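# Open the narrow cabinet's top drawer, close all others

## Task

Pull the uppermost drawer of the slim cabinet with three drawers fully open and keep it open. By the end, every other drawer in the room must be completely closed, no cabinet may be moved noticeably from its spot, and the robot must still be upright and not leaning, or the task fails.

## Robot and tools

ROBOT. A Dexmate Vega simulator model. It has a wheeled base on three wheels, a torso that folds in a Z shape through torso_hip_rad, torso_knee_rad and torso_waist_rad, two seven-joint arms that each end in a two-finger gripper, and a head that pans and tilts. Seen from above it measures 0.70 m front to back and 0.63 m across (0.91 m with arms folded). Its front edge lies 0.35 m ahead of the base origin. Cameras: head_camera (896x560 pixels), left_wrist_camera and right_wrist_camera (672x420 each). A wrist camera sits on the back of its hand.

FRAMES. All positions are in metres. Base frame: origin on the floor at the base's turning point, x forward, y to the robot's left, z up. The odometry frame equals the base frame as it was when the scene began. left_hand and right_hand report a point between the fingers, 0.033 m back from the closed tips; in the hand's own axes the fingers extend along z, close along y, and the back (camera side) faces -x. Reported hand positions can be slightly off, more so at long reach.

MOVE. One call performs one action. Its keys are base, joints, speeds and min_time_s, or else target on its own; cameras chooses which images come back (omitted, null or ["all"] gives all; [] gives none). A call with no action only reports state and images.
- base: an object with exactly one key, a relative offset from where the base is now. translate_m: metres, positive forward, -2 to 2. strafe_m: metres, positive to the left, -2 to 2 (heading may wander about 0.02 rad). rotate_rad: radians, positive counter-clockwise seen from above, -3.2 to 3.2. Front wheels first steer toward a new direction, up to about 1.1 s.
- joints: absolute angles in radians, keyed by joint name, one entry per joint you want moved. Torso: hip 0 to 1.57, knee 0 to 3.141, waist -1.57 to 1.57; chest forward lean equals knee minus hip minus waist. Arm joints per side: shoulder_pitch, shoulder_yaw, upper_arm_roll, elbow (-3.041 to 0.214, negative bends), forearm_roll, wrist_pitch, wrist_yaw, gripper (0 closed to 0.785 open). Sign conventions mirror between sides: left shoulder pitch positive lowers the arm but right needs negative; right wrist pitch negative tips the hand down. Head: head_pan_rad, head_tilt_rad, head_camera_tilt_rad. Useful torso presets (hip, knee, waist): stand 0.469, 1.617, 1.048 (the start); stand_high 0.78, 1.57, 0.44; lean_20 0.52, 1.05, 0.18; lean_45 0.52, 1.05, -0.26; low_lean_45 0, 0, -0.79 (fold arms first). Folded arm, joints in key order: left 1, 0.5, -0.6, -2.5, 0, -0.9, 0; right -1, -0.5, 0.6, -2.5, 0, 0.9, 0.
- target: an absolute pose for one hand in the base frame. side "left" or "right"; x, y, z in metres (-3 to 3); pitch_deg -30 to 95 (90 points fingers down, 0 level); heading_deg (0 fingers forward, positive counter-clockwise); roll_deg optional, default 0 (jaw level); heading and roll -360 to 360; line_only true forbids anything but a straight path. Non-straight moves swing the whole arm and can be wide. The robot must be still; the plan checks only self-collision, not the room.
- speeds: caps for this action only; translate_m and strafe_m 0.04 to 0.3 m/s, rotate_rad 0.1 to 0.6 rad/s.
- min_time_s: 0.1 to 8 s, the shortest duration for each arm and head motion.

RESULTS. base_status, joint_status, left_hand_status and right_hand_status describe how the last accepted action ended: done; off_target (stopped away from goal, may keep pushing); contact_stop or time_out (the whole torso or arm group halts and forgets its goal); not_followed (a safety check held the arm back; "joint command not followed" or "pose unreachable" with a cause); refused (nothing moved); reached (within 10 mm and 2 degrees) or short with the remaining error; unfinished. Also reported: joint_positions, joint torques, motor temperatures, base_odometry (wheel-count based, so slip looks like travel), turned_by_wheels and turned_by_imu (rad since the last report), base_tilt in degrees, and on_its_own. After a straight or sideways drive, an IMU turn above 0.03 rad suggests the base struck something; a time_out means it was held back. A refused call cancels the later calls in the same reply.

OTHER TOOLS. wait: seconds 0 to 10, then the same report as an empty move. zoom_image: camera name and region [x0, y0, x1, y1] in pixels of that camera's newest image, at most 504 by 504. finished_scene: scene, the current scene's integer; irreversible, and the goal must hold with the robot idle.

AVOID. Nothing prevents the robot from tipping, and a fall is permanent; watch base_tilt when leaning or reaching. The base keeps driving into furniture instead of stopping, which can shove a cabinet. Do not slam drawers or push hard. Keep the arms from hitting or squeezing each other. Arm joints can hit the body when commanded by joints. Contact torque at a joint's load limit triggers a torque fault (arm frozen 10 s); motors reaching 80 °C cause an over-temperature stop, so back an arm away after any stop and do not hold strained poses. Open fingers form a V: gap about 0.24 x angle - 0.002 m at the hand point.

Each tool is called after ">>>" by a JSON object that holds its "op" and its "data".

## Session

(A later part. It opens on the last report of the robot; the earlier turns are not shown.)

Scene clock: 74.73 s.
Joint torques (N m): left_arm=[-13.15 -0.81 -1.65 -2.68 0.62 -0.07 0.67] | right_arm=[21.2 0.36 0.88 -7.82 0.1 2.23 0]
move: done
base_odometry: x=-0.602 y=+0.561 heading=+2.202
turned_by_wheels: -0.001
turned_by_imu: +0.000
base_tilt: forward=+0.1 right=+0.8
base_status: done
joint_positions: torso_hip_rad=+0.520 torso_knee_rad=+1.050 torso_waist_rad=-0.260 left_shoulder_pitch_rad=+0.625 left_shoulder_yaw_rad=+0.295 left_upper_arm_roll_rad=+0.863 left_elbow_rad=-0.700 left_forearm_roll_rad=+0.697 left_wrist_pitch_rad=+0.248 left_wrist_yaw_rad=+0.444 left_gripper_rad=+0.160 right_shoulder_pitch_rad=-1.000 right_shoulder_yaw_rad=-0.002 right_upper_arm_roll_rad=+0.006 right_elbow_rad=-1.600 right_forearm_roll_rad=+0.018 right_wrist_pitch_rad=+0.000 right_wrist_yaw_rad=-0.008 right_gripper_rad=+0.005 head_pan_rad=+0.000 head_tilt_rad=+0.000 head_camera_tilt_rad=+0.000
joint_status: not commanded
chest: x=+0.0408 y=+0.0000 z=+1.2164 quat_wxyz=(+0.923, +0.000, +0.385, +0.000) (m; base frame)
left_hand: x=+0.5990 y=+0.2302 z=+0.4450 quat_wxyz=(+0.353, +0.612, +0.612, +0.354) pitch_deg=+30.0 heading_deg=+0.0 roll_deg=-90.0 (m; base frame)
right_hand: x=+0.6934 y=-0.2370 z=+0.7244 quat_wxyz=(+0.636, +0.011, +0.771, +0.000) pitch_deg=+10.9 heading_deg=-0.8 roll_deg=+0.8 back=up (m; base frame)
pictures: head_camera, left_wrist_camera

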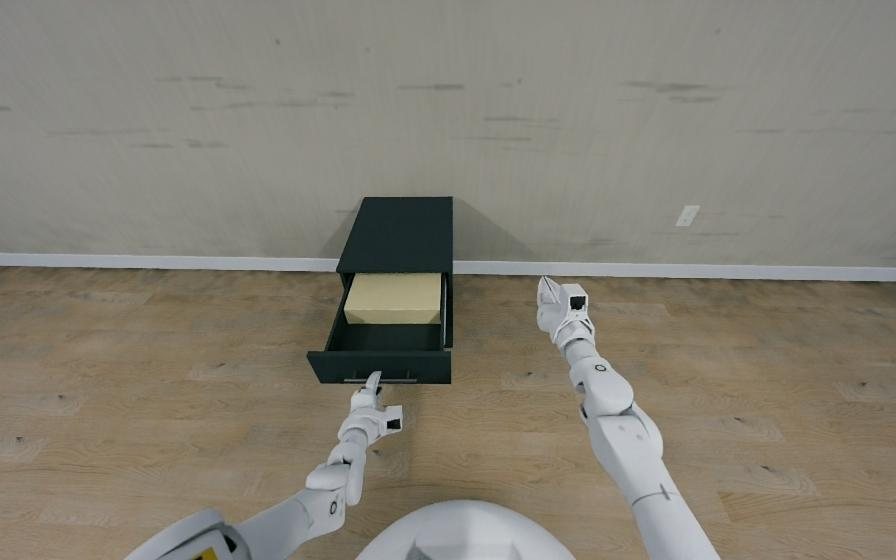

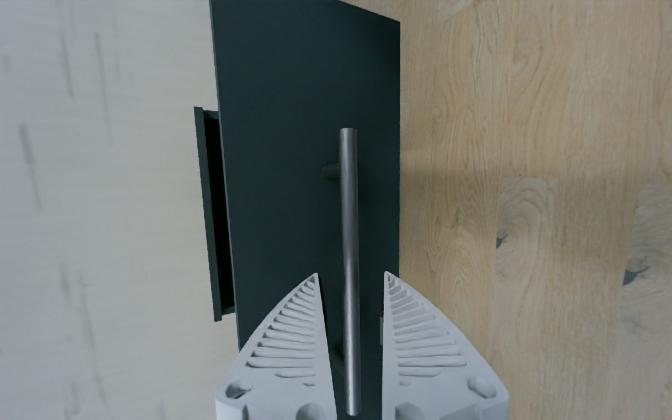

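>>> {"op": "move", "data": {"base": {"translate_m": 0.008}, "speeds": {"translate_m": 0.04}, "cameras": []}}

>>> {"op": "move", "data": {"joints": {"left_gripper_rad": 0.0}, "cameras": ["head_camera", "left_wrist_camera"]}}

>>> {"op": "move", "data": {"base": {"translate_m": -0.05}, "speeds": {"translate_m": 0.04}, "cameras": ["head_camera", "left_wrist_camera"]}}

Scene clock: 76.03 s.
Joint torques (N m): left_arm=[-12.89 -1.79 -1.38 -3.05 0.48 -0.11 0.72] | right_arm=[20.81 -0.08 0.45 -7.78 0.13 3.2 0.13]
move: done
base_odometry: x=-0.607 y=+0.567 heading=+2.201
turned_by_wheels: +0.000
turned_by_imu: +0.000
base_tilt: forward=+0.1 right=+0.8
base_status: done
joint_positions: torso_hip_rad=+0.520 torso_knee_rad=+1.050 torso_waist_rad=-0.260 left_shoulder_pitch_rad=+0.625 left_shoulder_yaw_rad=+0.295 left_upper_arm_roll_rad=+0.863 left_elbow_rad=-0.700 left_forearm_roll_rad=+0.697 left_wrist_pitch_rad=+0.248 left_wrist_yaw_rad=+0.444 left_gripper_rad=+0.160 right_shoulder_pitch_rad=-1.000 right_shoulder_yaw_rad=-0.002 right_upper_arm_roll_rad=+0.006 right_elbow_rad=-1.600 right_forearm_roll_rad=+0.018 right_wrist_pitch_rad=+0.000 right_wrist_yaw_rad=-0.008 right_gripper_rad=+0.005 head_pan_rad=+0.000 head_tilt_rad=+0.000 head_camera_tilt_rad=+0.000
joint_status: not commanded
chest: x=+0.0408 y=+0.0000 z=+1.2164 quat_wxyz=(+0.923, +0.000, +0.385, +0.000) (m; base frame)
left_hand: x=+0.5990 y=+0.2302 z=+0.4450 quat_wxyz=(+0.353, +0.612, +0.612, +0.354) pitch_deg=+30.0 heading_deg=+0.0 roll_deg=-90.0 (m; base frame)
right_hand: x=+0.6934 y=-0.2370 z=+0.7243 quat_wxyz=(+0.636, +0.011, +0.771, +0.000) pitch_deg=+11.0 heading_deg=-0.8 roll_deg=+0.8 back=up (m; base frame)
pictures: none
No camera images: "cameras" was empty.

Scene clock: 76.67 s.
Joint torques (N m): left_arm=[-11 -1.2 -1.99 -3.09 0.89 0.41 1.89] | right_arm=[21.59 -2.07 0.59 -9.89 0.08 2.22 -0.21]
move: done
base_odometry: x=-0.607 y=+0.567 heading=+2.201
turned_by_wheels: +0.000
turned_by_imu: +0.000
base_tilt: forward=+0.0 right=+0.8
base_status: not commanded
joint_positions: torso_hip_rad=+0.520 torso_knee_rad=+1.050 torso_waist_rad=-0.260 left_shoulder_pitch_rad=+0.625 left_shoulder_yaw_rad=+0.295 left_upper_arm_roll_rad=+0.863 left_elbow_rad=-0.700 left_forearm_roll_rad=+0.697 left_wrist_pitch_rad=+0.248 left_wrist_yaw_rad=+0.444 left_gripper_rad=+0.000 right_shoulder_pitch_rad=-1.000 right_shoulder_yaw_rad=-0.002 right_upper_arm_roll_rad=+0.006 right_elbow_rad=-1.600 right_forearm_roll_rad=+0.018 right_wrist_pitch_rad=+0.000 right_wrist_yaw_rad=-0.008 right_gripper_rad=+0.005 head_pan_rad=+0.000 head_tilt_rad=+0.000 head_camera_tilt_rad=+0.000
joint_status: all done
chest: x=+0.0408 y=+0.0000 z=+1.2163 quat_wxyz=(+0.923, +0.000, +0.385, +0.000) (m; base frame)
left_hand: x=+0.5989 y=+0.2302 z=+0.4448 quat_wxyz=(+0.353, +0.612, +0.613, +0.353) pitch_deg=+30.0 heading_deg=+0.0 roll_deg=-90.0 (m; base frame)
right_hand: x=+0.6934 y=-0.2370 z=+0.7243 quat_wxyz=(+0.636, +0.011, +0.771, +0.000) pitch_deg=+11.0 heading_deg=-0.8 roll_deg=+0.8 back=up (m; base frame)
pictures: head_camera, left_wrist_camera

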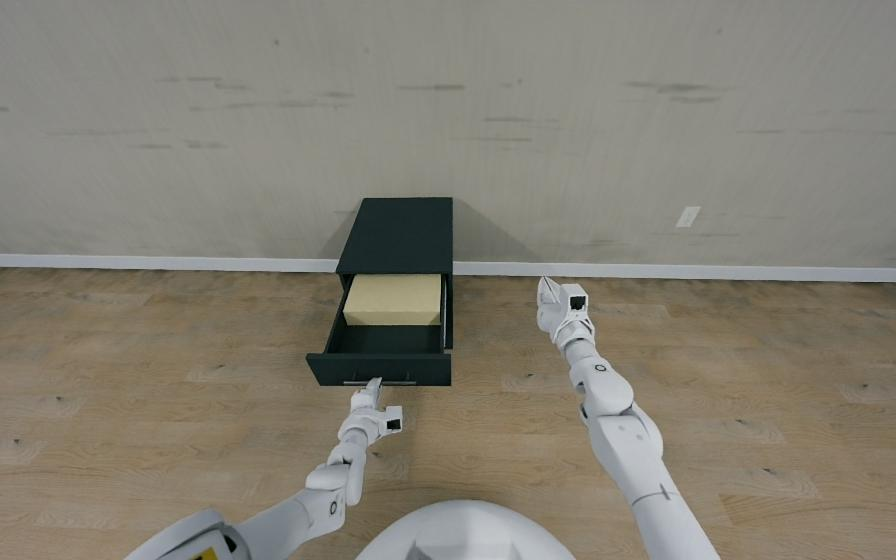

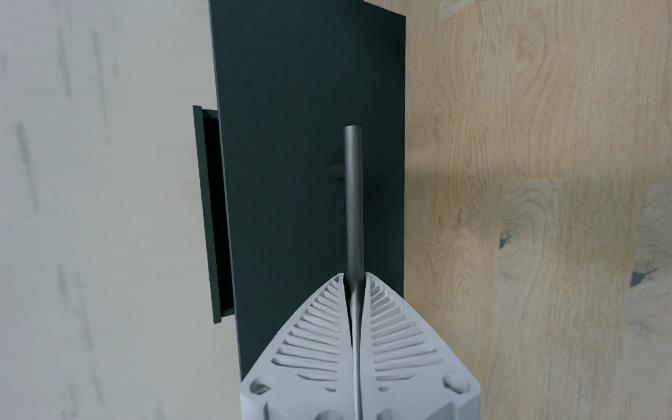

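Scene clock: 78.83 s.
Joint torques (N m): left_arm=[-11.74 0.03 -2.05 -3.33 0.42 -0.07 0.8] | right_arm=[21.7 -1.73 0.73 -8.36 0.11 2.62 0.04]
move: done
base_odometry: x=-0.578 y=+0.527 heading=+2.200
turned_by_wheels: -0.001
turned_by_imu: -0.001
base_tilt: forward=+0.0 right=+0.8
base_status: done
joint_positions: torso_hip_rad=+0.520 torso_knee_rad=+1.050 torso_waist_rad=-0.260 left_shoulder_pitch_rad=+0.625 left_shoulder_yaw_rad=+0.295 left_upper_arm_roll_rad=+0.863 left_elbow_rad=-0.700 left_forearm_roll_rad=+0.697 left_wrist_pitch_rad=+0.248 left_wrist_yaw_rad=+0.444 left_gripper_rad=+0.000 right_shoulder_pitch_rad=-1.000 right_shoulder_yaw_rad=-0.002 right_upper_arm_roll_rad=+0.006 right_elbow_rad=-1.600 right_forearm_roll_rad=+0.018 right_wrist_pitch_rad=+0.000 right_wrist_yaw_rad=-0.008 right_gripper_rad=+0.005 head_pan_rad=+0.000 head_tilt_rad=+0.000 head_camera_tilt_rad=+0.000
joint_status: not commanded
chest: x=+0.0408 y=+0.0000 z=+1.2164 quat_wxyz=(+0.923, +0.000, +0.385, +0.000) (m; base frame)
left_hand: x=+0.5990 y=+0.2301 z=+0.4451 quat_wxyz=(+0.354, +0.612, +0.612, +0.354) pitch_deg=+30.0 heading_deg=+0.0 roll_deg=-90.0 (m; base frame)
right_hand: x=+0.6934 y=-0.2370 z=+0.7244 quat_wxyz=(+0.636, +0.011, +0.771, +0.000) pitch_deg=+10.9 heading_deg=-0.8 roll_deg=+0.8 back=up (m; base frame)
pictures: head_camera, left_wrist_camera

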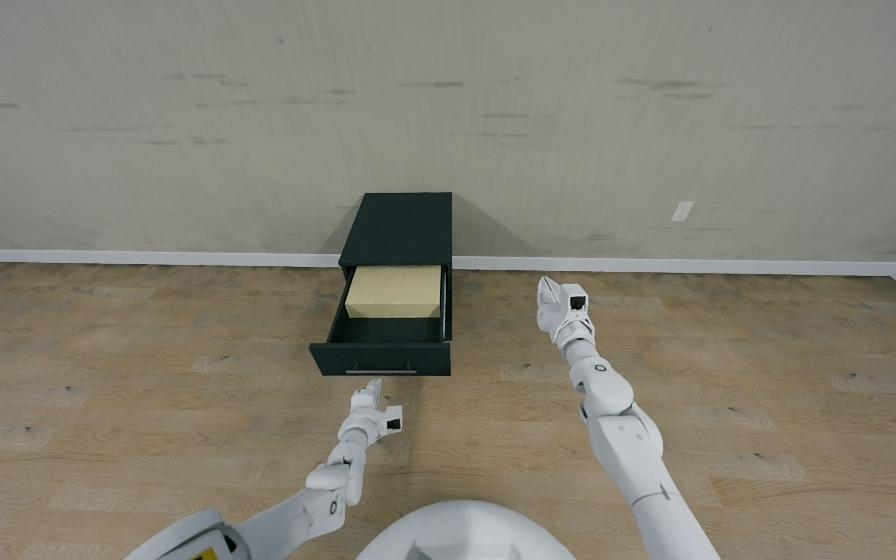

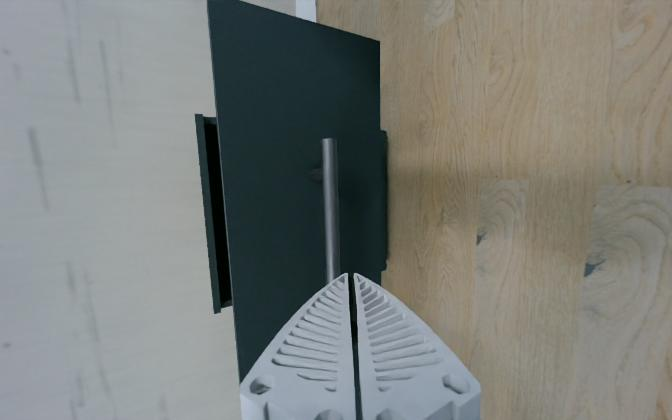

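>>> {"op": "move", "data": {"target": {"side": "left", "x": 0.55, "y": 0.23, "z": 0.64, "pitch_deg": 50, "heading_deg": 0, "roll_deg": -90}, "cameras": ["head_camera"]}}

>>> {"op": "move", "data": {"base": {"translate_m": 0.13}, "speeds": {"translate_m": 0.15}, "cameras": []}}

>>> {"op": "move", "data": {"target": {"side": "left", "x": 0.62, "y": 0.23, "z": 0.57, "pitch_deg": 75, "heading_deg": 0, "roll_deg": -90}, "cameras": ["head_camera", "left_wrist_camera"]}}

Scene clock: 86.80 s.
Joint torques (N m): left_arm=[-17.49 8.07 -12.02 -5.21 2.14 0.02 0.33] | right_arm=[22.1 0.43 0.37 -8.51 0.07 3.16 -0.11]
move: done
base_odometry: x=-0.578 y=+0.527 heading=+2.200
turned_by_wheels: +0.000
turned_by_imu: +0.000
base_tilt: forward=+0.1 right=+0.7
base_status: not commanded
joint_positions: torso_hip_rad=+0.520 torso_knee_rad=+1.050 torso_waist_rad=-0.260 left_shoulder_pitch_rad=+0.792 left_shoulder_yaw_rad=+0.926 left_upper_arm_roll_rad=+0.745 left_elbow_rad=-2.180 left_forearm_roll_rad=+0.808 left_wrist_pitch_rad=+0.913 left_wrist_yaw_rad=-0.696 left_gripper_rad=+0.000 right_shoulder_pitch_rad=-1.000 right_shoulder_yaw_rad=-0.002 right_upper_arm_roll_rad=+0.006 right_elbow_rad=-1.600 right_forearm_roll_rad=+0.018 right_wrist_pitch_rad=+0.000 right_wrist_yaw_rad=-0.008 right_gripper_rad=+0.005 head_pan_rad=+0.000 head_tilt_rad=+0.000 head_camera_tilt_rad=+0.000
joint_status: not commanded
chest: x=+0.0408 y=+0.0000 z=+1.2164 quat_wxyz=(+0.923, +0.000, +0.385, +0.000) (m; base frame)
left_hand: x=+0.5500 y=+0.2299 z=+0.6390 quat_wxyz=(+0.242, +0.664, +0.664, +0.242) pitch_deg=+50.0 heading_deg=+0.0 roll_deg=+90.0 (m; base frame)
left_hand_status: reached (straight line, planned for 5.2 s): 1 mm and 0.0 deg off.
right_hand: x=+0.6934 y=-0.2370 z=+0.7244 quat_wxyz=(+0.636, +0.011, +0.771, +0.000) pitch_deg=+10.9 heading_deg=-0.8 roll_deg=+0.8 back=up (m; base frame)
pictures: head_camera

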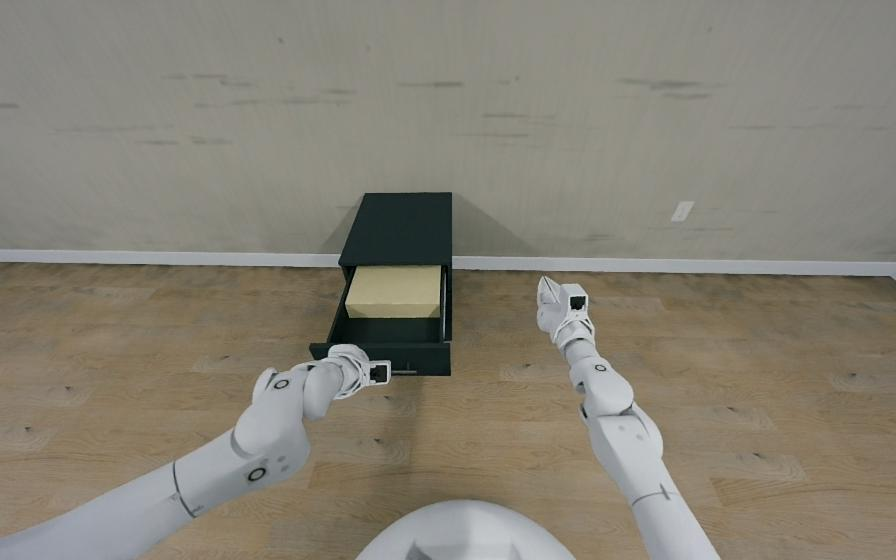

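Scene clock: 88.87 s.
Joint torques (N m): left_arm=[-18.36 6.78 -11.94 -5.58 2.11 0.75 0.47] | right_arm=[21.31 -1.48 -0.08 -9.38 0.15 2.75 -0.09]
move: done
base_odometry: x=-0.654 y=+0.632 heading=+2.200
turned_by_wheels: +0.000
turned_by_imu: +0.001
base_tilt: forward=+0.0 right=+0.8
base_status: done
joint_positions: torso_hip_rad=+0.520 torso_knee_rad=+1.050 torso_waist_rad=-0.260 left_shoulder_pitch_rad=+0.791 left_shoulder_yaw_rad=+0.927 left_upper_arm_roll_rad=+0.745 left_elbow_rad=-2.183 left_forearm_roll_rad=+0.808 left_wrist_pitch_rad=+0.915 left_wrist_yaw_rad=-0.700 left_gripper_rad=+0.000 right_shoulder_pitch_rad=-1.000 right_shoulder_yaw_rad=-0.002 right_upper_arm_roll_rad=+0.006 right_elbow_rad=-1.600 right_forearm_roll_rad=+0.018 right_wrist_pitch_rad=+0.000 right_wrist_yaw_rad=-0.008 right_gripper_rad=+0.005 head_pan_rad=+0.000 head_tilt_rad=+0.000 head_camera_tilt_rad=+0.000
joint_status: not commanded
chest: x=+0.0408 y=+0.0000 z=+1.2164 quat_wxyz=(+0.923, +0.000, +0.385, +0.000) (m; base frame)
left_hand: x=+0.5497 y=+0.2299 z=+0.6397 quat_wxyz=(+0.242, +0.665, +0.665, +0.242) pitch_deg=+50.0 heading_deg=+0.0 roll_deg=+90.0 (m; base frame)
right_hand: x=+0.6934 y=-0.2370 z=+0.7244 quat_wxyz=(+0.636, +0.011, +0.771, +0.000) pitch_deg=+11.0 heading_deg=-0.8 roll_deg=+0.8 back=up (m; base frame)
pictures: none
No camera images: "cameras" was empty.

Scene clock: 93.00 s.
Joint torques (N m): left_arm=[-28.67 -1.08 -7.78 -4.55 0.63 -0.36 -0.11] | right_arm=[21.53 -1.73 0.72 -8.86 0.03 3.18 -0.06]
move: done
base_odometry: x=-0.654 y=+0.632 heading=+2.200
turned_by_wheels: +0.000
turned_by_imu: +0.000
base_tilt: forward=+0.1 right=+0.7
base_status: not commanded
joint_positions: torso_hip_rad=+0.520 torso_knee_rad=+1.050 torso_waist_rad=-0.260 left_shoulder_pitch_rad=+0.210 left_shoulder_yaw_rad=+0.616 left_upper_arm_roll_rad=+0.919 left_elbow_rad=-1.408 left_forearm_roll_rad=+0.633 left_wrist_pitch_rad=+0.579 left_wrist_yaw_rad=-1.104 left_gripper_rad=+0.000 right_shoulder_pitch_rad=-1.000 right_shoulder_yaw_rad=-0.002 right_upper_arm_roll_rad=+0.006 right_elbow_rad=-1.600 right_forearm_roll_rad=+0.018 right_wrist_pitch_rad=+0.000 right_wrist_yaw_rad=-0.008 right_gripper_rad=+0.005 head_pan_rad=+0.000 head_tilt_rad=+0.000 head_camera_tilt_rad=+0.000
joint_status: not commanded
chest: x=+0.0408 y=+0.0000 z=+1.2164 quat_wxyz=(+0.923, +0.000, +0.385, +0.000) (m; base frame)
left_hand: x=+0.6197 y=+0.2302 z=+0.5700 quat_wxyz=(+0.093, +0.701, +0.701, +0.093) pitch_deg=+74.9 heading_deg=+0.0 roll_deg=-90.0 (m; base frame)
left_hand_status: reached (straight line, planned for 2.8 s): 0 mm and 0.1 deg off.
right_hand: x=+0.6934 y=-0.2370 z=+0.7244 quat_wxyz=(+0.636, +0.011, +0.771, +0.000) pitch_deg=+11.0 heading_deg=-0.8 roll_deg=+0.8 back=up (m; base frame)
pictures: head_camera, left_wrist_camera

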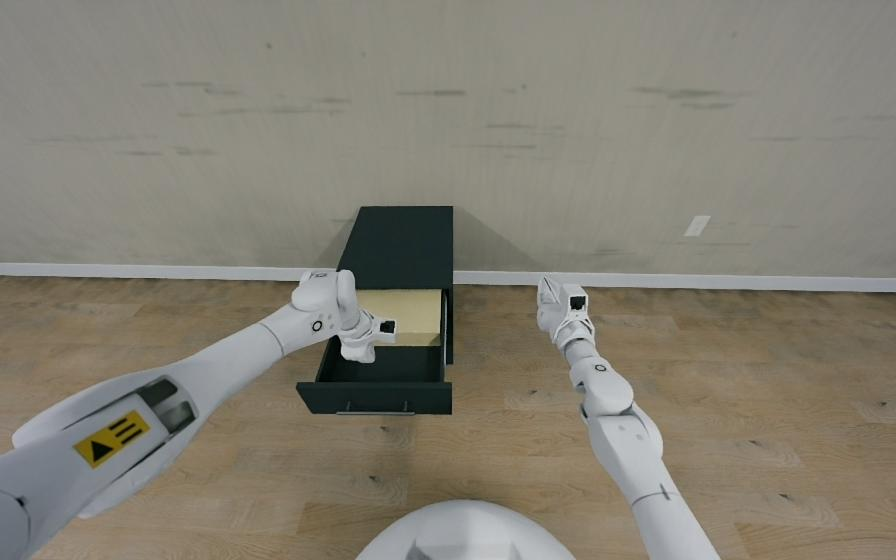

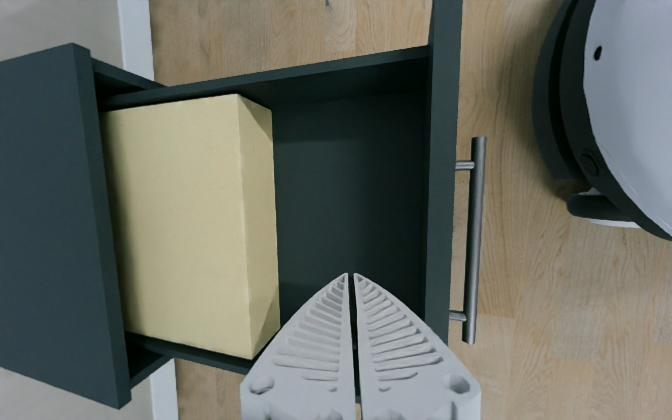

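>>> {"op": "move", "data": {"target": {"side": "left", "x": 0.625, "y": 0.23, "z": 0.475, "pitch_deg": 75, "heading_deg": 0, "roll_deg": -90, "line_only": true}, "cameras": ["head_camera", "left_wrist_camera"]}}

Scene clock: 96.70 s.
Joint torques (N m): left_arm=[-29.65 -1.34 -4.83 -2.11 -0.05 0.33 0.36] | right_arm=[21.47 -2.28 0.63 -8.71 0.07 2.81 0.12]
move: done
base_odometry: x=-0.654 y=+0.632 heading=+2.200
turned_by_wheels: +0.000
turned_by_imu: +0.000
base_tilt: forward=+0.0 right=+0.7
base_status: not commanded
joint_positions: torso_hip_rad=+0.520 torso_knee_rad=+1.050 torso_waist_rad=-0.260 left_shoulder_pitch_rad=+0.167 left_shoulder_yaw_rad=+0.398 left_upper_arm_roll_rad=+0.969 left_elbow_rad=-0.885 left_forearm_roll_rad=+0.589 left_wrist_pitch_rad=+0.350 left_wrist_yaw_rad=-0.837 left_gripper_rad=+0.000 right_shoulder_pitch_rad=-1.000 right_shoulder_yaw_rad=-0.002 right_upper_arm_roll_rad=+0.006 right_elbow_rad=-1.600 right_forearm_roll_rad=+0.018 right_wrist_pitch_rad=+0.000 right_wrist_yaw_rad=-0.008 right_gripper_rad=+0.005 head_pan_rad=+0.000 head_tilt_rad=+0.000 head_camera_tilt_rad=+0.000
joint_status: not commanded
chest: x=+0.0408 y=+0.0000 z=+1.2164 quat_wxyz=(+0.923, +0.000, +0.385, +0.000) (m; base frame)
left_hand: x=+0.6249 y=+0.2302 z=+0.4754 quat_wxyz=(+0.092, +0.701, +0.701, +0.092) pitch_deg=+75.0 heading_deg=+0.0 roll_deg=-90.0 (m; base frame)
left_hand_status: reached (straight line, planned for 2.0 s): 0 mm and 0.0 deg off.
right_hand: x=+0.6934 y=-0.2370 z=+0.7244 quat_wxyz=(+0.636, +0.011, +0.771, +0.000) pitch_deg=+11.0 heading_deg=-0.8 roll_deg=+0.8 back=up (m; base frame)
pictures: head_camera, left_wrist_camera

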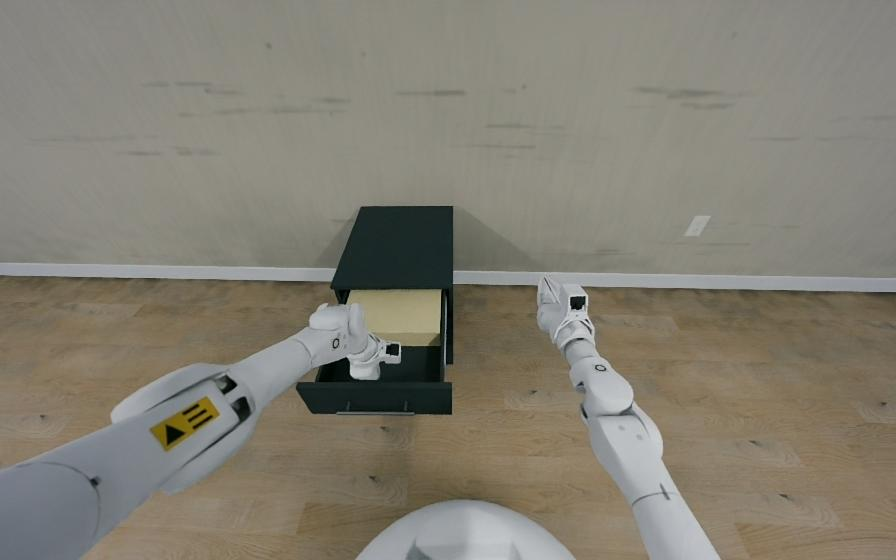

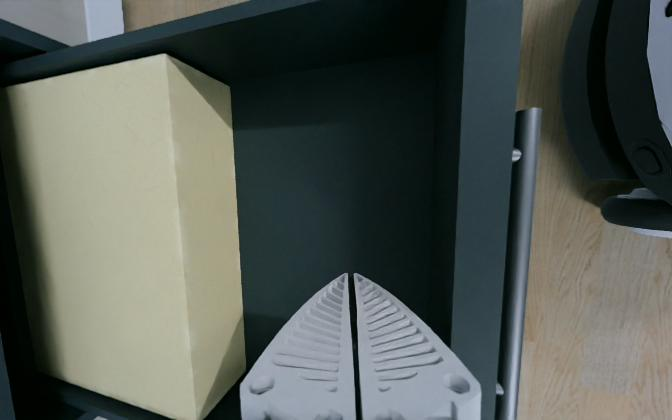

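>>> {"op": "move", "data": {"base": {"translate_m": -0.06}, "speeds": {"translate_m": 0.04}, "cameras": ["head_camera", "left_wrist_camera"]}}

Scene clock: 99.07 s.
Joint torques (N m): left_arm=[-4.23 3.61 -0.74 2.92 0.01 0.29 -1.54] | right_arm=[21.02 -0.37 0.45 -8.17 0.13 2.72 0.07]
move: done
base_odometry: x=-0.619 y=+0.583 heading=+2.199
turned_by_wheels: -0.001
turned_by_imu: -0.003
base_tilt: forward=+0.0 right=+0.8
base_status: done
joint_positions: torso_hip_rad=+0.520 torso_knee_rad=+1.050 torso_waist_rad=-0.260 left_shoulder_pitch_rad=+0.166 left_shoulder_yaw_rad=+0.396 left_upper_arm_roll_rad=+0.969 left_elbow_rad=-0.882 left_forearm_roll_rad=+0.589 left_wrist_pitch_rad=+0.348 left_wrist_yaw_rad=-0.834 left_gripper_rad=+0.000 right_shoulder_pitch_rad=-1.000 right_shoulder_yaw_rad=-0.002 right_upper_arm_roll_rad=+0.006 right_elbow_rad=-1.600 right_forearm_roll_rad=+0.018 right_wrist_pitch_rad=+0.000 right_wrist_yaw_rad=-0.008 right_gripper_rad=+0.005 head_pan_rad=+0.000 head_tilt_rad=+0.000 head_camera_tilt_rad=+0.000
joint_status: not commanded
chest: x=+0.0404 y=+0.0000 z=+1.2165 quat_wxyz=(+0.923, +0.000, +0.385, +0.000) (m; base frame)
left_hand: x=+0.6261 y=+0.2296 z=+0.4762 quat_wxyz=(+0.093, +0.701, +0.701, +0.093) pitch_deg=+74.9 heading_deg=-0.2 roll_deg=+89.9 (m; base frame)
right_hand: x=+0.6934 y=-0.2370 z=+0.7249 quat_wxyz=(+0.637, +0.011, +0.771, +0.000) pitch_deg=+10.9 heading_deg=-0.8 roll_deg=+0.8 back=up (m; base frame)
pictures: head_camera, left_wrist_camera

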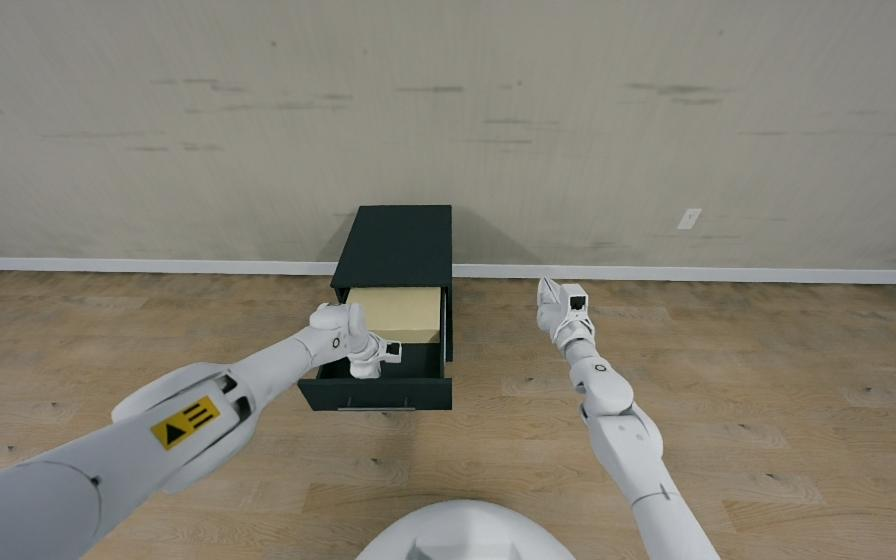

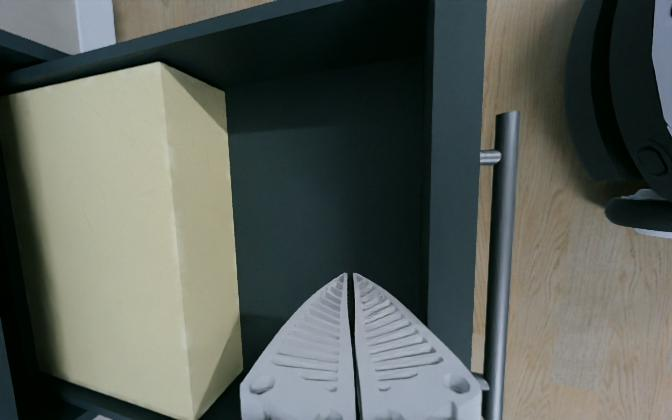

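>>> {"op": "move", "data": {"base": {"translate_m": 0.04}, "speeds": {"translate_m": 0.06}, "cameras": ["head_camera", "left_wrist_camera"]}}

Scene clock: 101.03 s.
Joint torques (N m): left_arm=[-5.48 6.26 -0.1 4.19 1.57 1.14 -0.8] | right_arm=[21.36 -1.44 0.54 -8.29 0.11 2.79 -0.03]
move: done
base_odometry: x=-0.642 y=+0.616 heading=+2.199
turned_by_wheels: +0.000
turned_by_imu: +0.002
base_tilt: forward=+0.1 right=+0.7
base_status: done
joint_positions: torso_hip_rad=+0.520 torso_knee_rad=+1.050 torso_waist_rad=-0.260 left_shoulder_pitch_rad=+0.166 left_shoulder_yaw_rad=+0.396 left_upper_arm_roll_rad=+0.969 left_elbow_rad=-0.882 left_forearm_roll_rad=+0.588 left_wrist_pitch_rad=+0.348 left_wrist_yaw_rad=-0.835 left_gripper_rad=+0.000 right_shoulder_pitch_rad=-1.000 right_shoulder_yaw_rad=-0.002 right_upper_arm_roll_rad=+0.006 right_elbow_rad=-1.600 right_forearm_roll_rad=+0.018 right_wrist_pitch_rad=+0.000 right_wrist_yaw_rad=-0.008 right_gripper_rad=+0.005 head_pan_rad=+0.000 head_tilt_rad=+0.000 head_camera_tilt_rad=+0.000
joint_status: not commanded
chest: x=+0.0403 y=+0.0000 z=+1.2165 quat_wxyz=(+0.923, +0.000, +0.384, +0.000) (m; base frame)
left_hand: x=+0.6260 y=+0.2292 z=+0.4763 quat_wxyz=(+0.094, +0.701, +0.701, +0.093) pitch_deg=+74.9 heading_deg=-0.3 roll_deg=+89.7 (m; base frame)
right_hand: x=+0.6934 y=-0.2370 z=+0.7251 quat_wxyz=(+0.637, +0.011, +0.771, +0.000) pitch_deg=+10.9 heading_deg=-0.8 roll_deg=+0.8 back=up (m; base frame)
pictures: head_camera, left_wrist_camera

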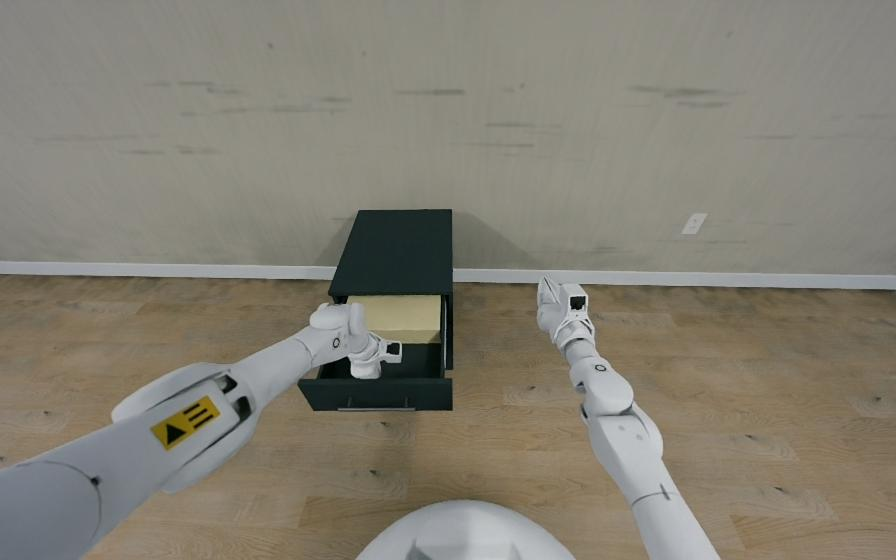

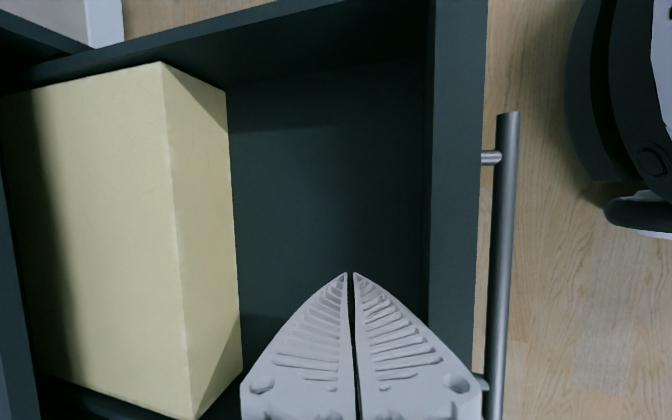

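>>> {"op": "move", "data": {"target": {"side": "left", "x": 0.635, "y": 0.23, "z": 0.58, "pitch_deg": 75, "heading_deg": 0, "roll_deg": 90, "line_only": true}, "cameras": ["head_camera", "left_wrist_camera"]}}

Scene clock: 104.77 s.
Joint torques (N m): left_arm=[-30.24 5.28 -13.48 -4.06 1.18 0.69 -0.15] | right_arm=[22.08 -1.34 0.48 -8.93 0.03 3.09 -0.15]
move: done
base_odometry: x=-0.642 y=+0.616 heading=+2.199
turned_by_wheels: +0.000
turned_by_imu: +0.000
base_tilt: forward=+0.0 right=+0.7
base_status: not commanded
joint_positions: torso_hip_rad=+0.520 torso_knee_rad=+1.050 torso_waist_rad=-0.260 left_shoulder_pitch_rad=+0.163 left_shoulder_yaw_rad=+0.590 left_upper_arm_roll_rad=+0.928 left_elbow_rad=-1.346 left_forearm_roll_rad=+0.625 left_wrist_pitch_rad=+0.552 left_wrist_yaw_rad=-1.114 left_gripper_rad=+0.000 right_shoulder_pitch_rad=-1.000 right_shoulder_yaw_rad=-0.002 right_upper_arm_roll_rad=+0.006 right_elbow_rad=-1.600 right_forearm_roll_rad=+0.018 right_wrist_pitch_rad=+0.000 right_wrist_yaw_rad=-0.008 right_gripper_rad=+0.005 head_pan_rad=+0.000 head_tilt_rad=+0.000 head_camera_tilt_rad=+0.000
joint_status: not commanded
chest: x=+0.0407 y=+0.0000 z=+1.2164 quat_wxyz=(+0.923, +0.000, +0.385, +0.000) (m; base frame)
left_hand: x=+0.6347 y=+0.2299 z=+0.5781 quat_wxyz=(+0.092, +0.701, +0.701, +0.092) pitch_deg=+75.1 heading_deg=+0.0 roll_deg=-90.0 (m; base frame)
left_hand_status: reached (straight line, planned for 1.8 s): 2 mm and 0.1 deg off.
right_hand: x=+0.6934 y=-0.2370 z=+0.7245 quat_wxyz=(+0.636, +0.011, +0.771, +0.000) pitch_deg=+10.9 heading_deg=-0.8 roll_deg=+0.8 back=up (m; base frame)
pictures: head_camera, left_wrist_camera

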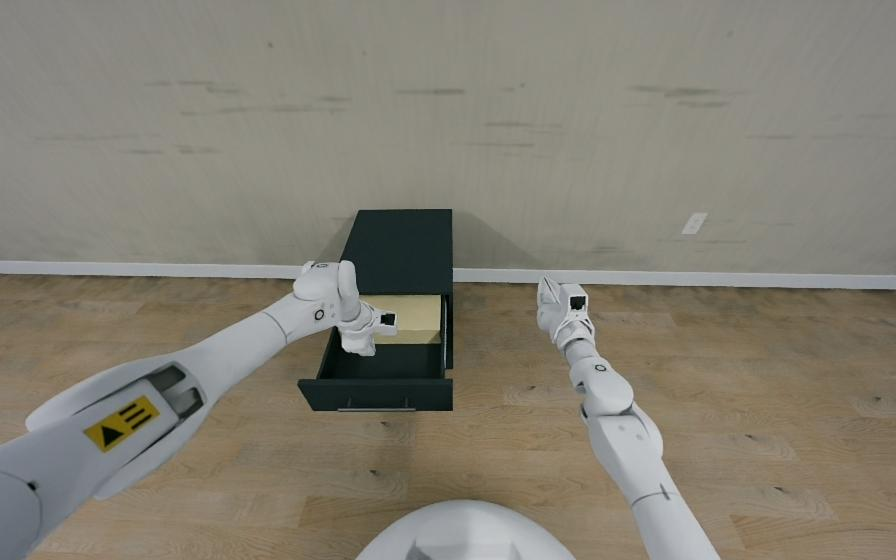

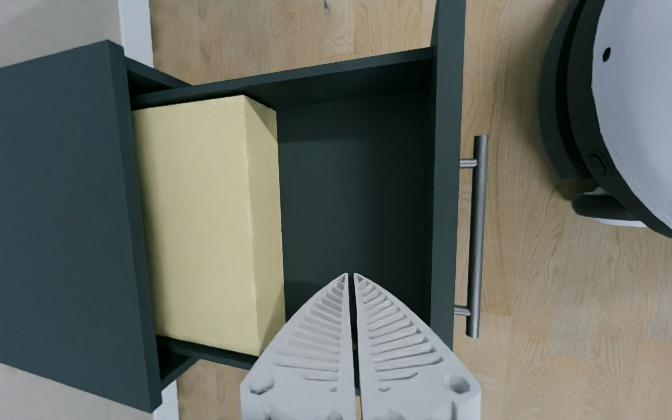

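>>> {"op": "move", "data": {"target": {"side": "left", "x": 0.62, "y": 0.23, "z": 0.60, "pitch_deg": 85, "heading_deg": 0, "roll_deg": 0}, "cameras": ["head_camera", "left_wrist_camera"]}}

Scene clock: 111.93 s.
Joint torques (N m): left_arm=[-35.55 -2.06 -5.53 0.3 -0.46 0.18 0.37] | right_arm=[21.93 -1.08 0.52 -8.3 0.11 3.56 0.09]
move: done
base_odometry: x=-0.642 y=+0.616 heading=+2.199
turned_by_wheels: +0.000
turned_by_imu: +0.000
base_tilt: forward=+0.0 right=+0.8
base_status: not commanded
joint_positions: torso_hip_rad=+0.520 torso_knee_rad=+1.050 torso_waist_rad=-0.260 left_shoulder_pitch_rad=-0.364 left_shoulder_yaw_rad=+0.459 left_upper_arm_roll_rad=+1.455 left_elbow_rad=-0.732 left_forearm_roll_rad=+1.154 left_wrist_pitch_rad=-1.063 left_wrist_yaw_rad=-0.583 left_gripper_rad=+0.000 right_shoulder_pitch_rad=-1.000 right_shoulder_yaw_rad=-0.002 right_upper_arm_roll_rad=+0.006 right_elbow_rad=-1.600 right_forearm_roll_rad=+0.018 right_wrist_pitch_rad=+0.000 right_wrist_yaw_rad=-0.008 right_gripper_rad=+0.005 head_pan_rad=+0.000 head_tilt_rad=+0.000 head_camera_tilt_rad=+0.000
joint_status: not commanded
chest: x=+0.0407 y=+0.0000 z=+1.2164 quat_wxyz=(+0.923, +0.000, +0.385, +0.000) (m; base frame)
left_hand: x=+0.6201 y=+0.2298 z=+0.5998 quat_wxyz=(+0.000, +0.999, +0.002, +0.044) pitch_deg=+85.0 heading_deg=-0.4 roll_deg=-0.6 (m; base frame)
left_hand_status: reached (straight line, planned for 5.6 s): 0 mm and 0.2 deg off.
right_hand: x=+0.6934 y=-0.2370 z=+0.7245 quat_wxyz=(+0.636, +0.011, +0.771, +0.000) pitch_deg=+10.9 heading_deg=-0.8 roll_deg=+0.8 back=up (m; base frame)
pictures: head_camera, left_wrist_camera

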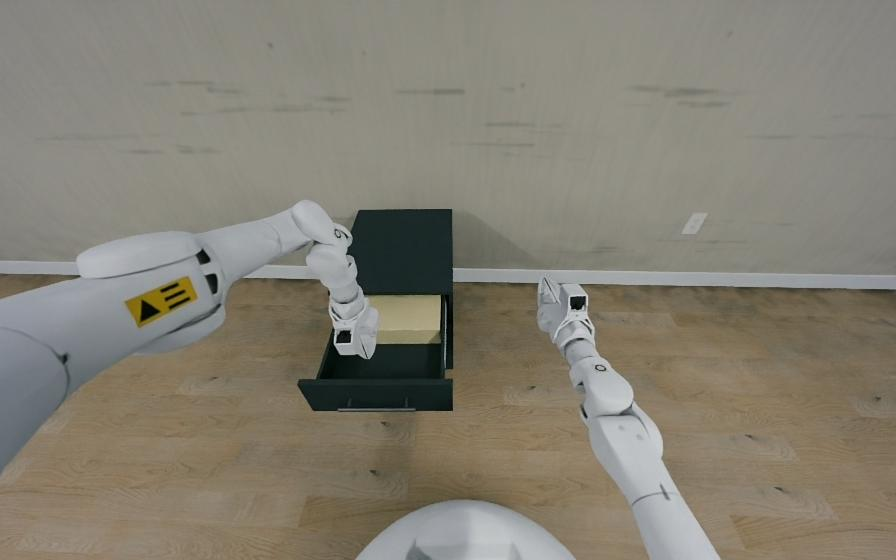

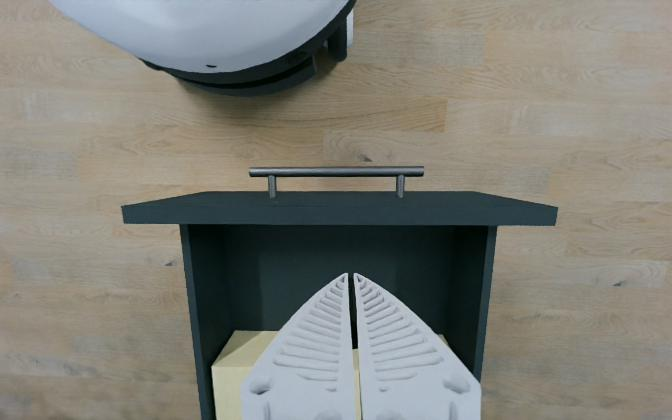

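>>> {"op": "move", "data": {"target": {"side": "left", "x": 0.615, "y": 0.21, "z": 0.47, "pitch_deg": 88, "heading_deg": 0, "roll_deg": 0, "line_only": true}, "cameras": ["head_camera", "left_wrist_camera"]}}

Scene clock: 112.73 s.
Joint torques (N m): left_arm=[-33.58 -1.68 -6.25 -0.84 -0.63 0.67 -0.08] | right_arm=[21.24 -1.06 0.48 -8.36 0.12 2.66 0]
move: refused
base_odometry: x=-0.642 y=+0.616 heading=+2.199
turned_by_wheels: +0.000
turned_by_imu: +0.000
base_tilt: forward=+0.1 right=+0.7
base_status: not commanded
joint_positions: torso_hip_rad=+0.520 torso_knee_rad=+1.050 torso_waist_rad=-0.260 left_shoulder_pitch_rad=-0.365 left_shoulder_yaw_rad=+0.458 left_upper_arm_roll_rad=+1.456 left_elbow_rad=-0.730 left_forearm_roll_rad=+1.157 left_wrist_pitch_rad=-1.065 left_wrist_yaw_rad=-0.580 left_gripper_rad=+0.000 right_shoulder_pitch_rad=-1.000 right_shoulder_yaw_rad=-0.002 right_upper_arm_roll_rad=+0.006 right_elbow_rad=-1.600 right_forearm_roll_rad=+0.018 right_wrist_pitch_rad=+0.000 right_wrist_yaw_rad=-0.008 right_gripper_rad=+0.005 head_pan_rad=+0.000 head_tilt_rad=+0.000 head_camera_tilt_rad=+0.000
joint_status: not commanded
chest: x=+0.0407 y=+0.0000 z=+1.2164 quat_wxyz=(+0.923, +0.000, +0.385, +0.000) (m; base frame)
left_hand: x=+0.6199 y=+0.2300 z=+0.5999 quat_wxyz=(+0.000, +0.999, +0.000, +0.044) pitch_deg=+85.0 heading_deg=-0.1 roll_deg=-0.1 (m; base frame)
left_hand_status: refused: no posture of the arm gets there (out of reach): the closest leaves the hand 5.3 cm and 1 deg from the pose. Nothing moved. At pitch 73 a posture exists at this place; the way there is not checked.
right_hand: x=+0.6934 y=-0.2370 z=+0.7245 quat_wxyz=(+0.636, +0.011, +0.771, +0.000) pitch_deg=+10.9 heading_deg=-0.8 roll_deg=+0.8 back=up (m; base frame)
pictures: head_camera, left_wrist_camera

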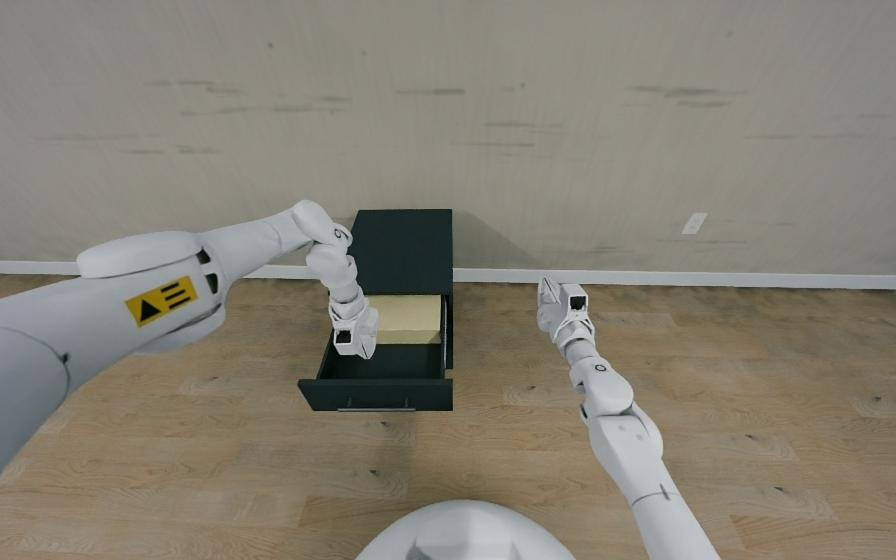

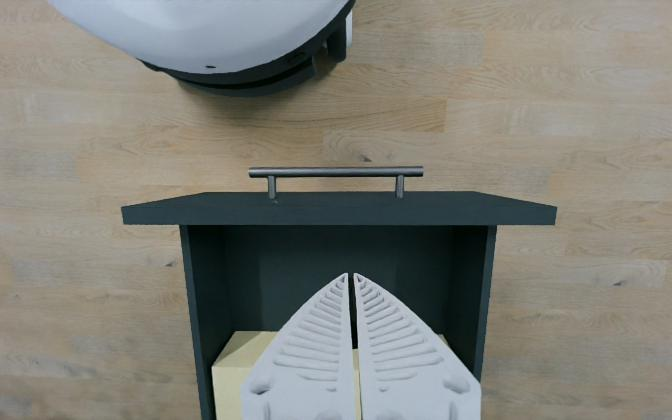

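>>> {"op": "move", "data": {"joints": {"torso_hip_rad": 0.30, "torso_knee_rad": 0.83, "torso_waist_rad": -0.26}, "cameras": ["head_camera"]}}

Scene clock: 115.13 s.
Joint torques (N m): left_arm=[-34.37 -2.39 -5.87 -0.73 -0.4 0.57 0.1] | right_arm=[21.59 -1.42 0.91 -8.15 0.07 2.85 -0.12]
move: done
base_odometry: x=-0.642 y=+0.616 heading=+2.199
turned_by_wheels: +0.000
turned_by_imu: +0.000
base_tilt: forward=+0.0 right=+0.7
base_status: not commanded
joint_positions: torso_hip_rad=+0.300 torso_knee_rad=+0.830 torso_waist_rad=-0.260 left_shoulder_pitch_rad=-0.365 left_shoulder_yaw_rad=+0.458 left_upper_arm_roll_rad=+1.456 left_elbow_rad=-0.730 left_forearm_roll_rad=+1.157 left_wrist_pitch_rad=-1.066 left_wrist_yaw_rad=-0.579 left_gripper_rad=+0.000 right_shoulder_pitch_rad=-1.000 right_shoulder_yaw_rad=-0.002 right_upper_arm_roll_rad=+0.006 right_elbow_rad=-1.600 right_forearm_roll_rad=+0.018 right_wrist_pitch_rad=+0.000 right_wrist_yaw_rad=-0.008 right_gripper_rad=+0.005 head_pan_rad=+0.000 head_tilt_rad=+0.000 head_camera_tilt_rad=+0.000
joint_status: all done
chest: x=+0.0919 y=+0.0000 z=+1.1438 quat_wxyz=(+0.923, +0.000, +0.385, +0.000) (m; base frame)
left_hand: x=+0.6711 y=+0.2301 z=+0.5272 quat_wxyz=(+0.000, +0.999, +0.000, +0.043) pitch_deg=+85.0 heading_deg=+0.0 roll_deg=+0.0 (m; base frame)
right_hand: x=+0.7446 y=-0.2370 z=+0.6518 quat_wxyz=(+0.636, +0.011, +0.771, +0.000) pitch_deg=+11.0 heading_deg=-0.8 roll_deg=+0.8 back=up (m; base frame)
pictures: head_camera

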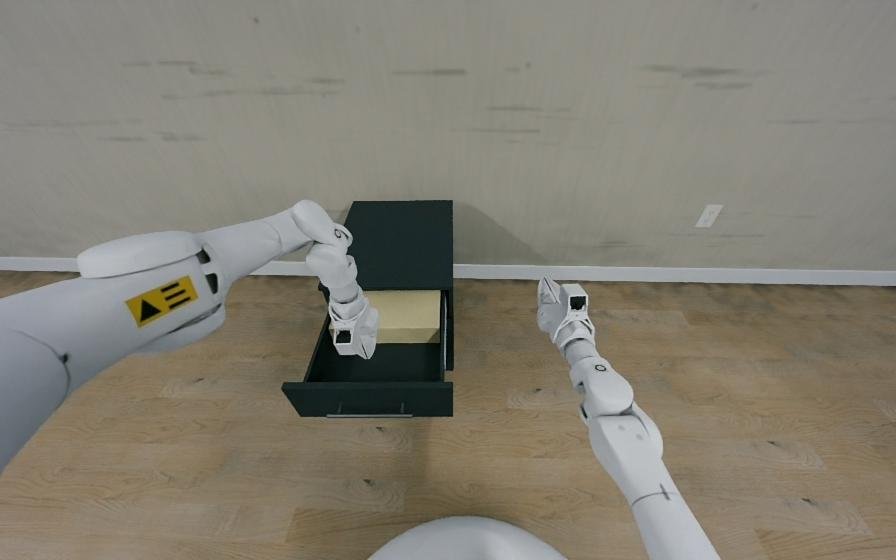

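>>> {"op": "move", "data": {"target": {"side": "left", "x": 0.65, "y": 0.21, "z": 0.465, "pitch_deg": 85, "heading_deg": 0, "roll_deg": 0, "line_only": true}, "cameras": ["head_camera", "left_wrist_camera"]}}

Scene clock: 117.23 s.
Joint torques (N m): left_arm=[-22.32 -1.05 -4.49 0.04 -0.15 0.14 0.35] | right_arm=[20.51 -0.86 0.62 -9.3 0.18 2.87 -0.02]
move: done
base_odometry: x=-0.642 y=+0.616 heading=+2.199
turned_by_wheels: +0.000
turned_by_imu: +0.000
base_tilt: forward=+0.1 right=+0.7
base_status: not commanded
joint_positions: torso_hip_rad=+0.300 torso_knee_rad=+0.830 torso_waist_rad=-0.260 left_shoulder_pitch_rad=-0.281 left_shoulder_yaw_rad=+0.370 left_upper_arm_roll_rad=+1.502 left_elbow_rad=-0.639 left_forearm_roll_rad=+1.231 left_wrist_pitch_rad=-0.962 left_wrist_yaw_rad=-0.482 left_gripper_rad=+0.000 right_shoulder_pitch_rad=-1.000 right_shoulder_yaw_rad=-0.002 right_upper_arm_roll_rad=+0.006 right_elbow_rad=-1.600 right_forearm_roll_rad=+0.018 right_wrist_pitch_rad=+0.000 right_wrist_yaw_rad=-0.008 right_gripper_rad=+0.005 head_pan_rad=+0.000 head_tilt_rad=+0.000 head_camera_tilt_rad=+0.000
joint_status: not commanded
chest: x=+0.0919 y=+0.0000 z=+1.1438 quat_wxyz=(+0.923, +0.000, +0.385, +0.000) (m; base frame)
left_hand: x=+0.6509 y=+0.2107 z=+0.4672 quat_wxyz=(+0.000, +0.999, +0.000, +0.044) pitch_deg=+85.0 heading_deg=+0.0 roll_deg=+0.0 (m; base frame)
left_hand_status: reached (straight line, planned for 0.7 s): 2 mm and 0.0 deg off.
right_hand: x=+0.7446 y=-0.2370 z=+0.6518 quat_wxyz=(+0.636, +0.011, +0.771, +0.000) pitch_deg=+11.0 heading_deg=-0.8 roll_deg=+0.8 back=up (m; base frame)
pictures: head_camera, left_wrist_camera

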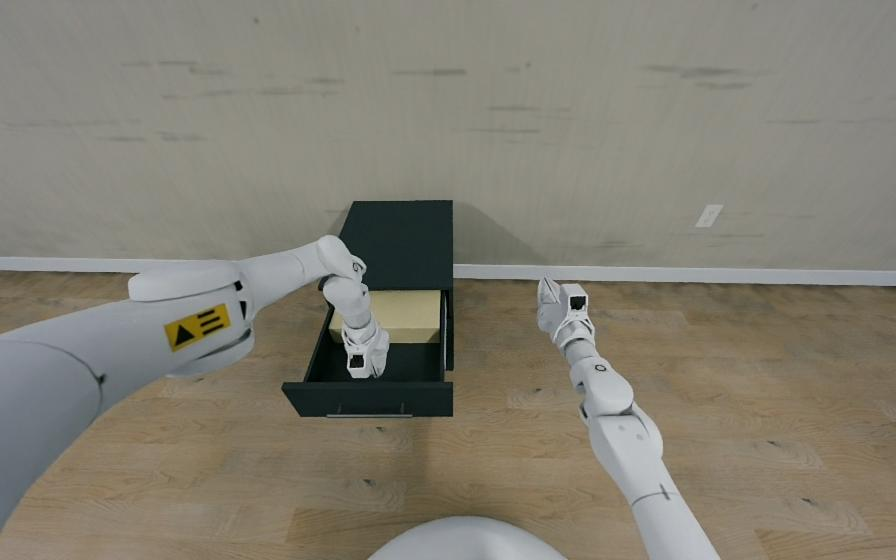

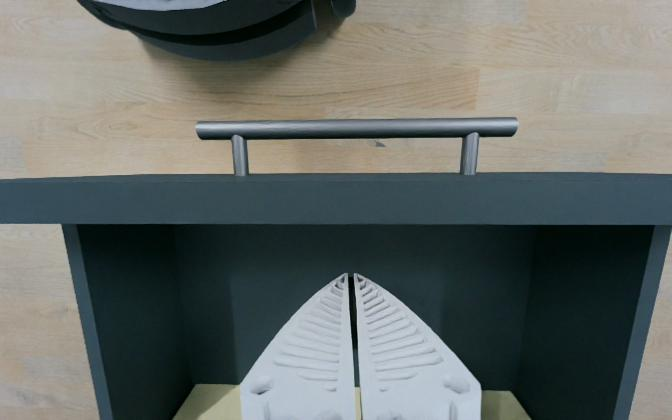

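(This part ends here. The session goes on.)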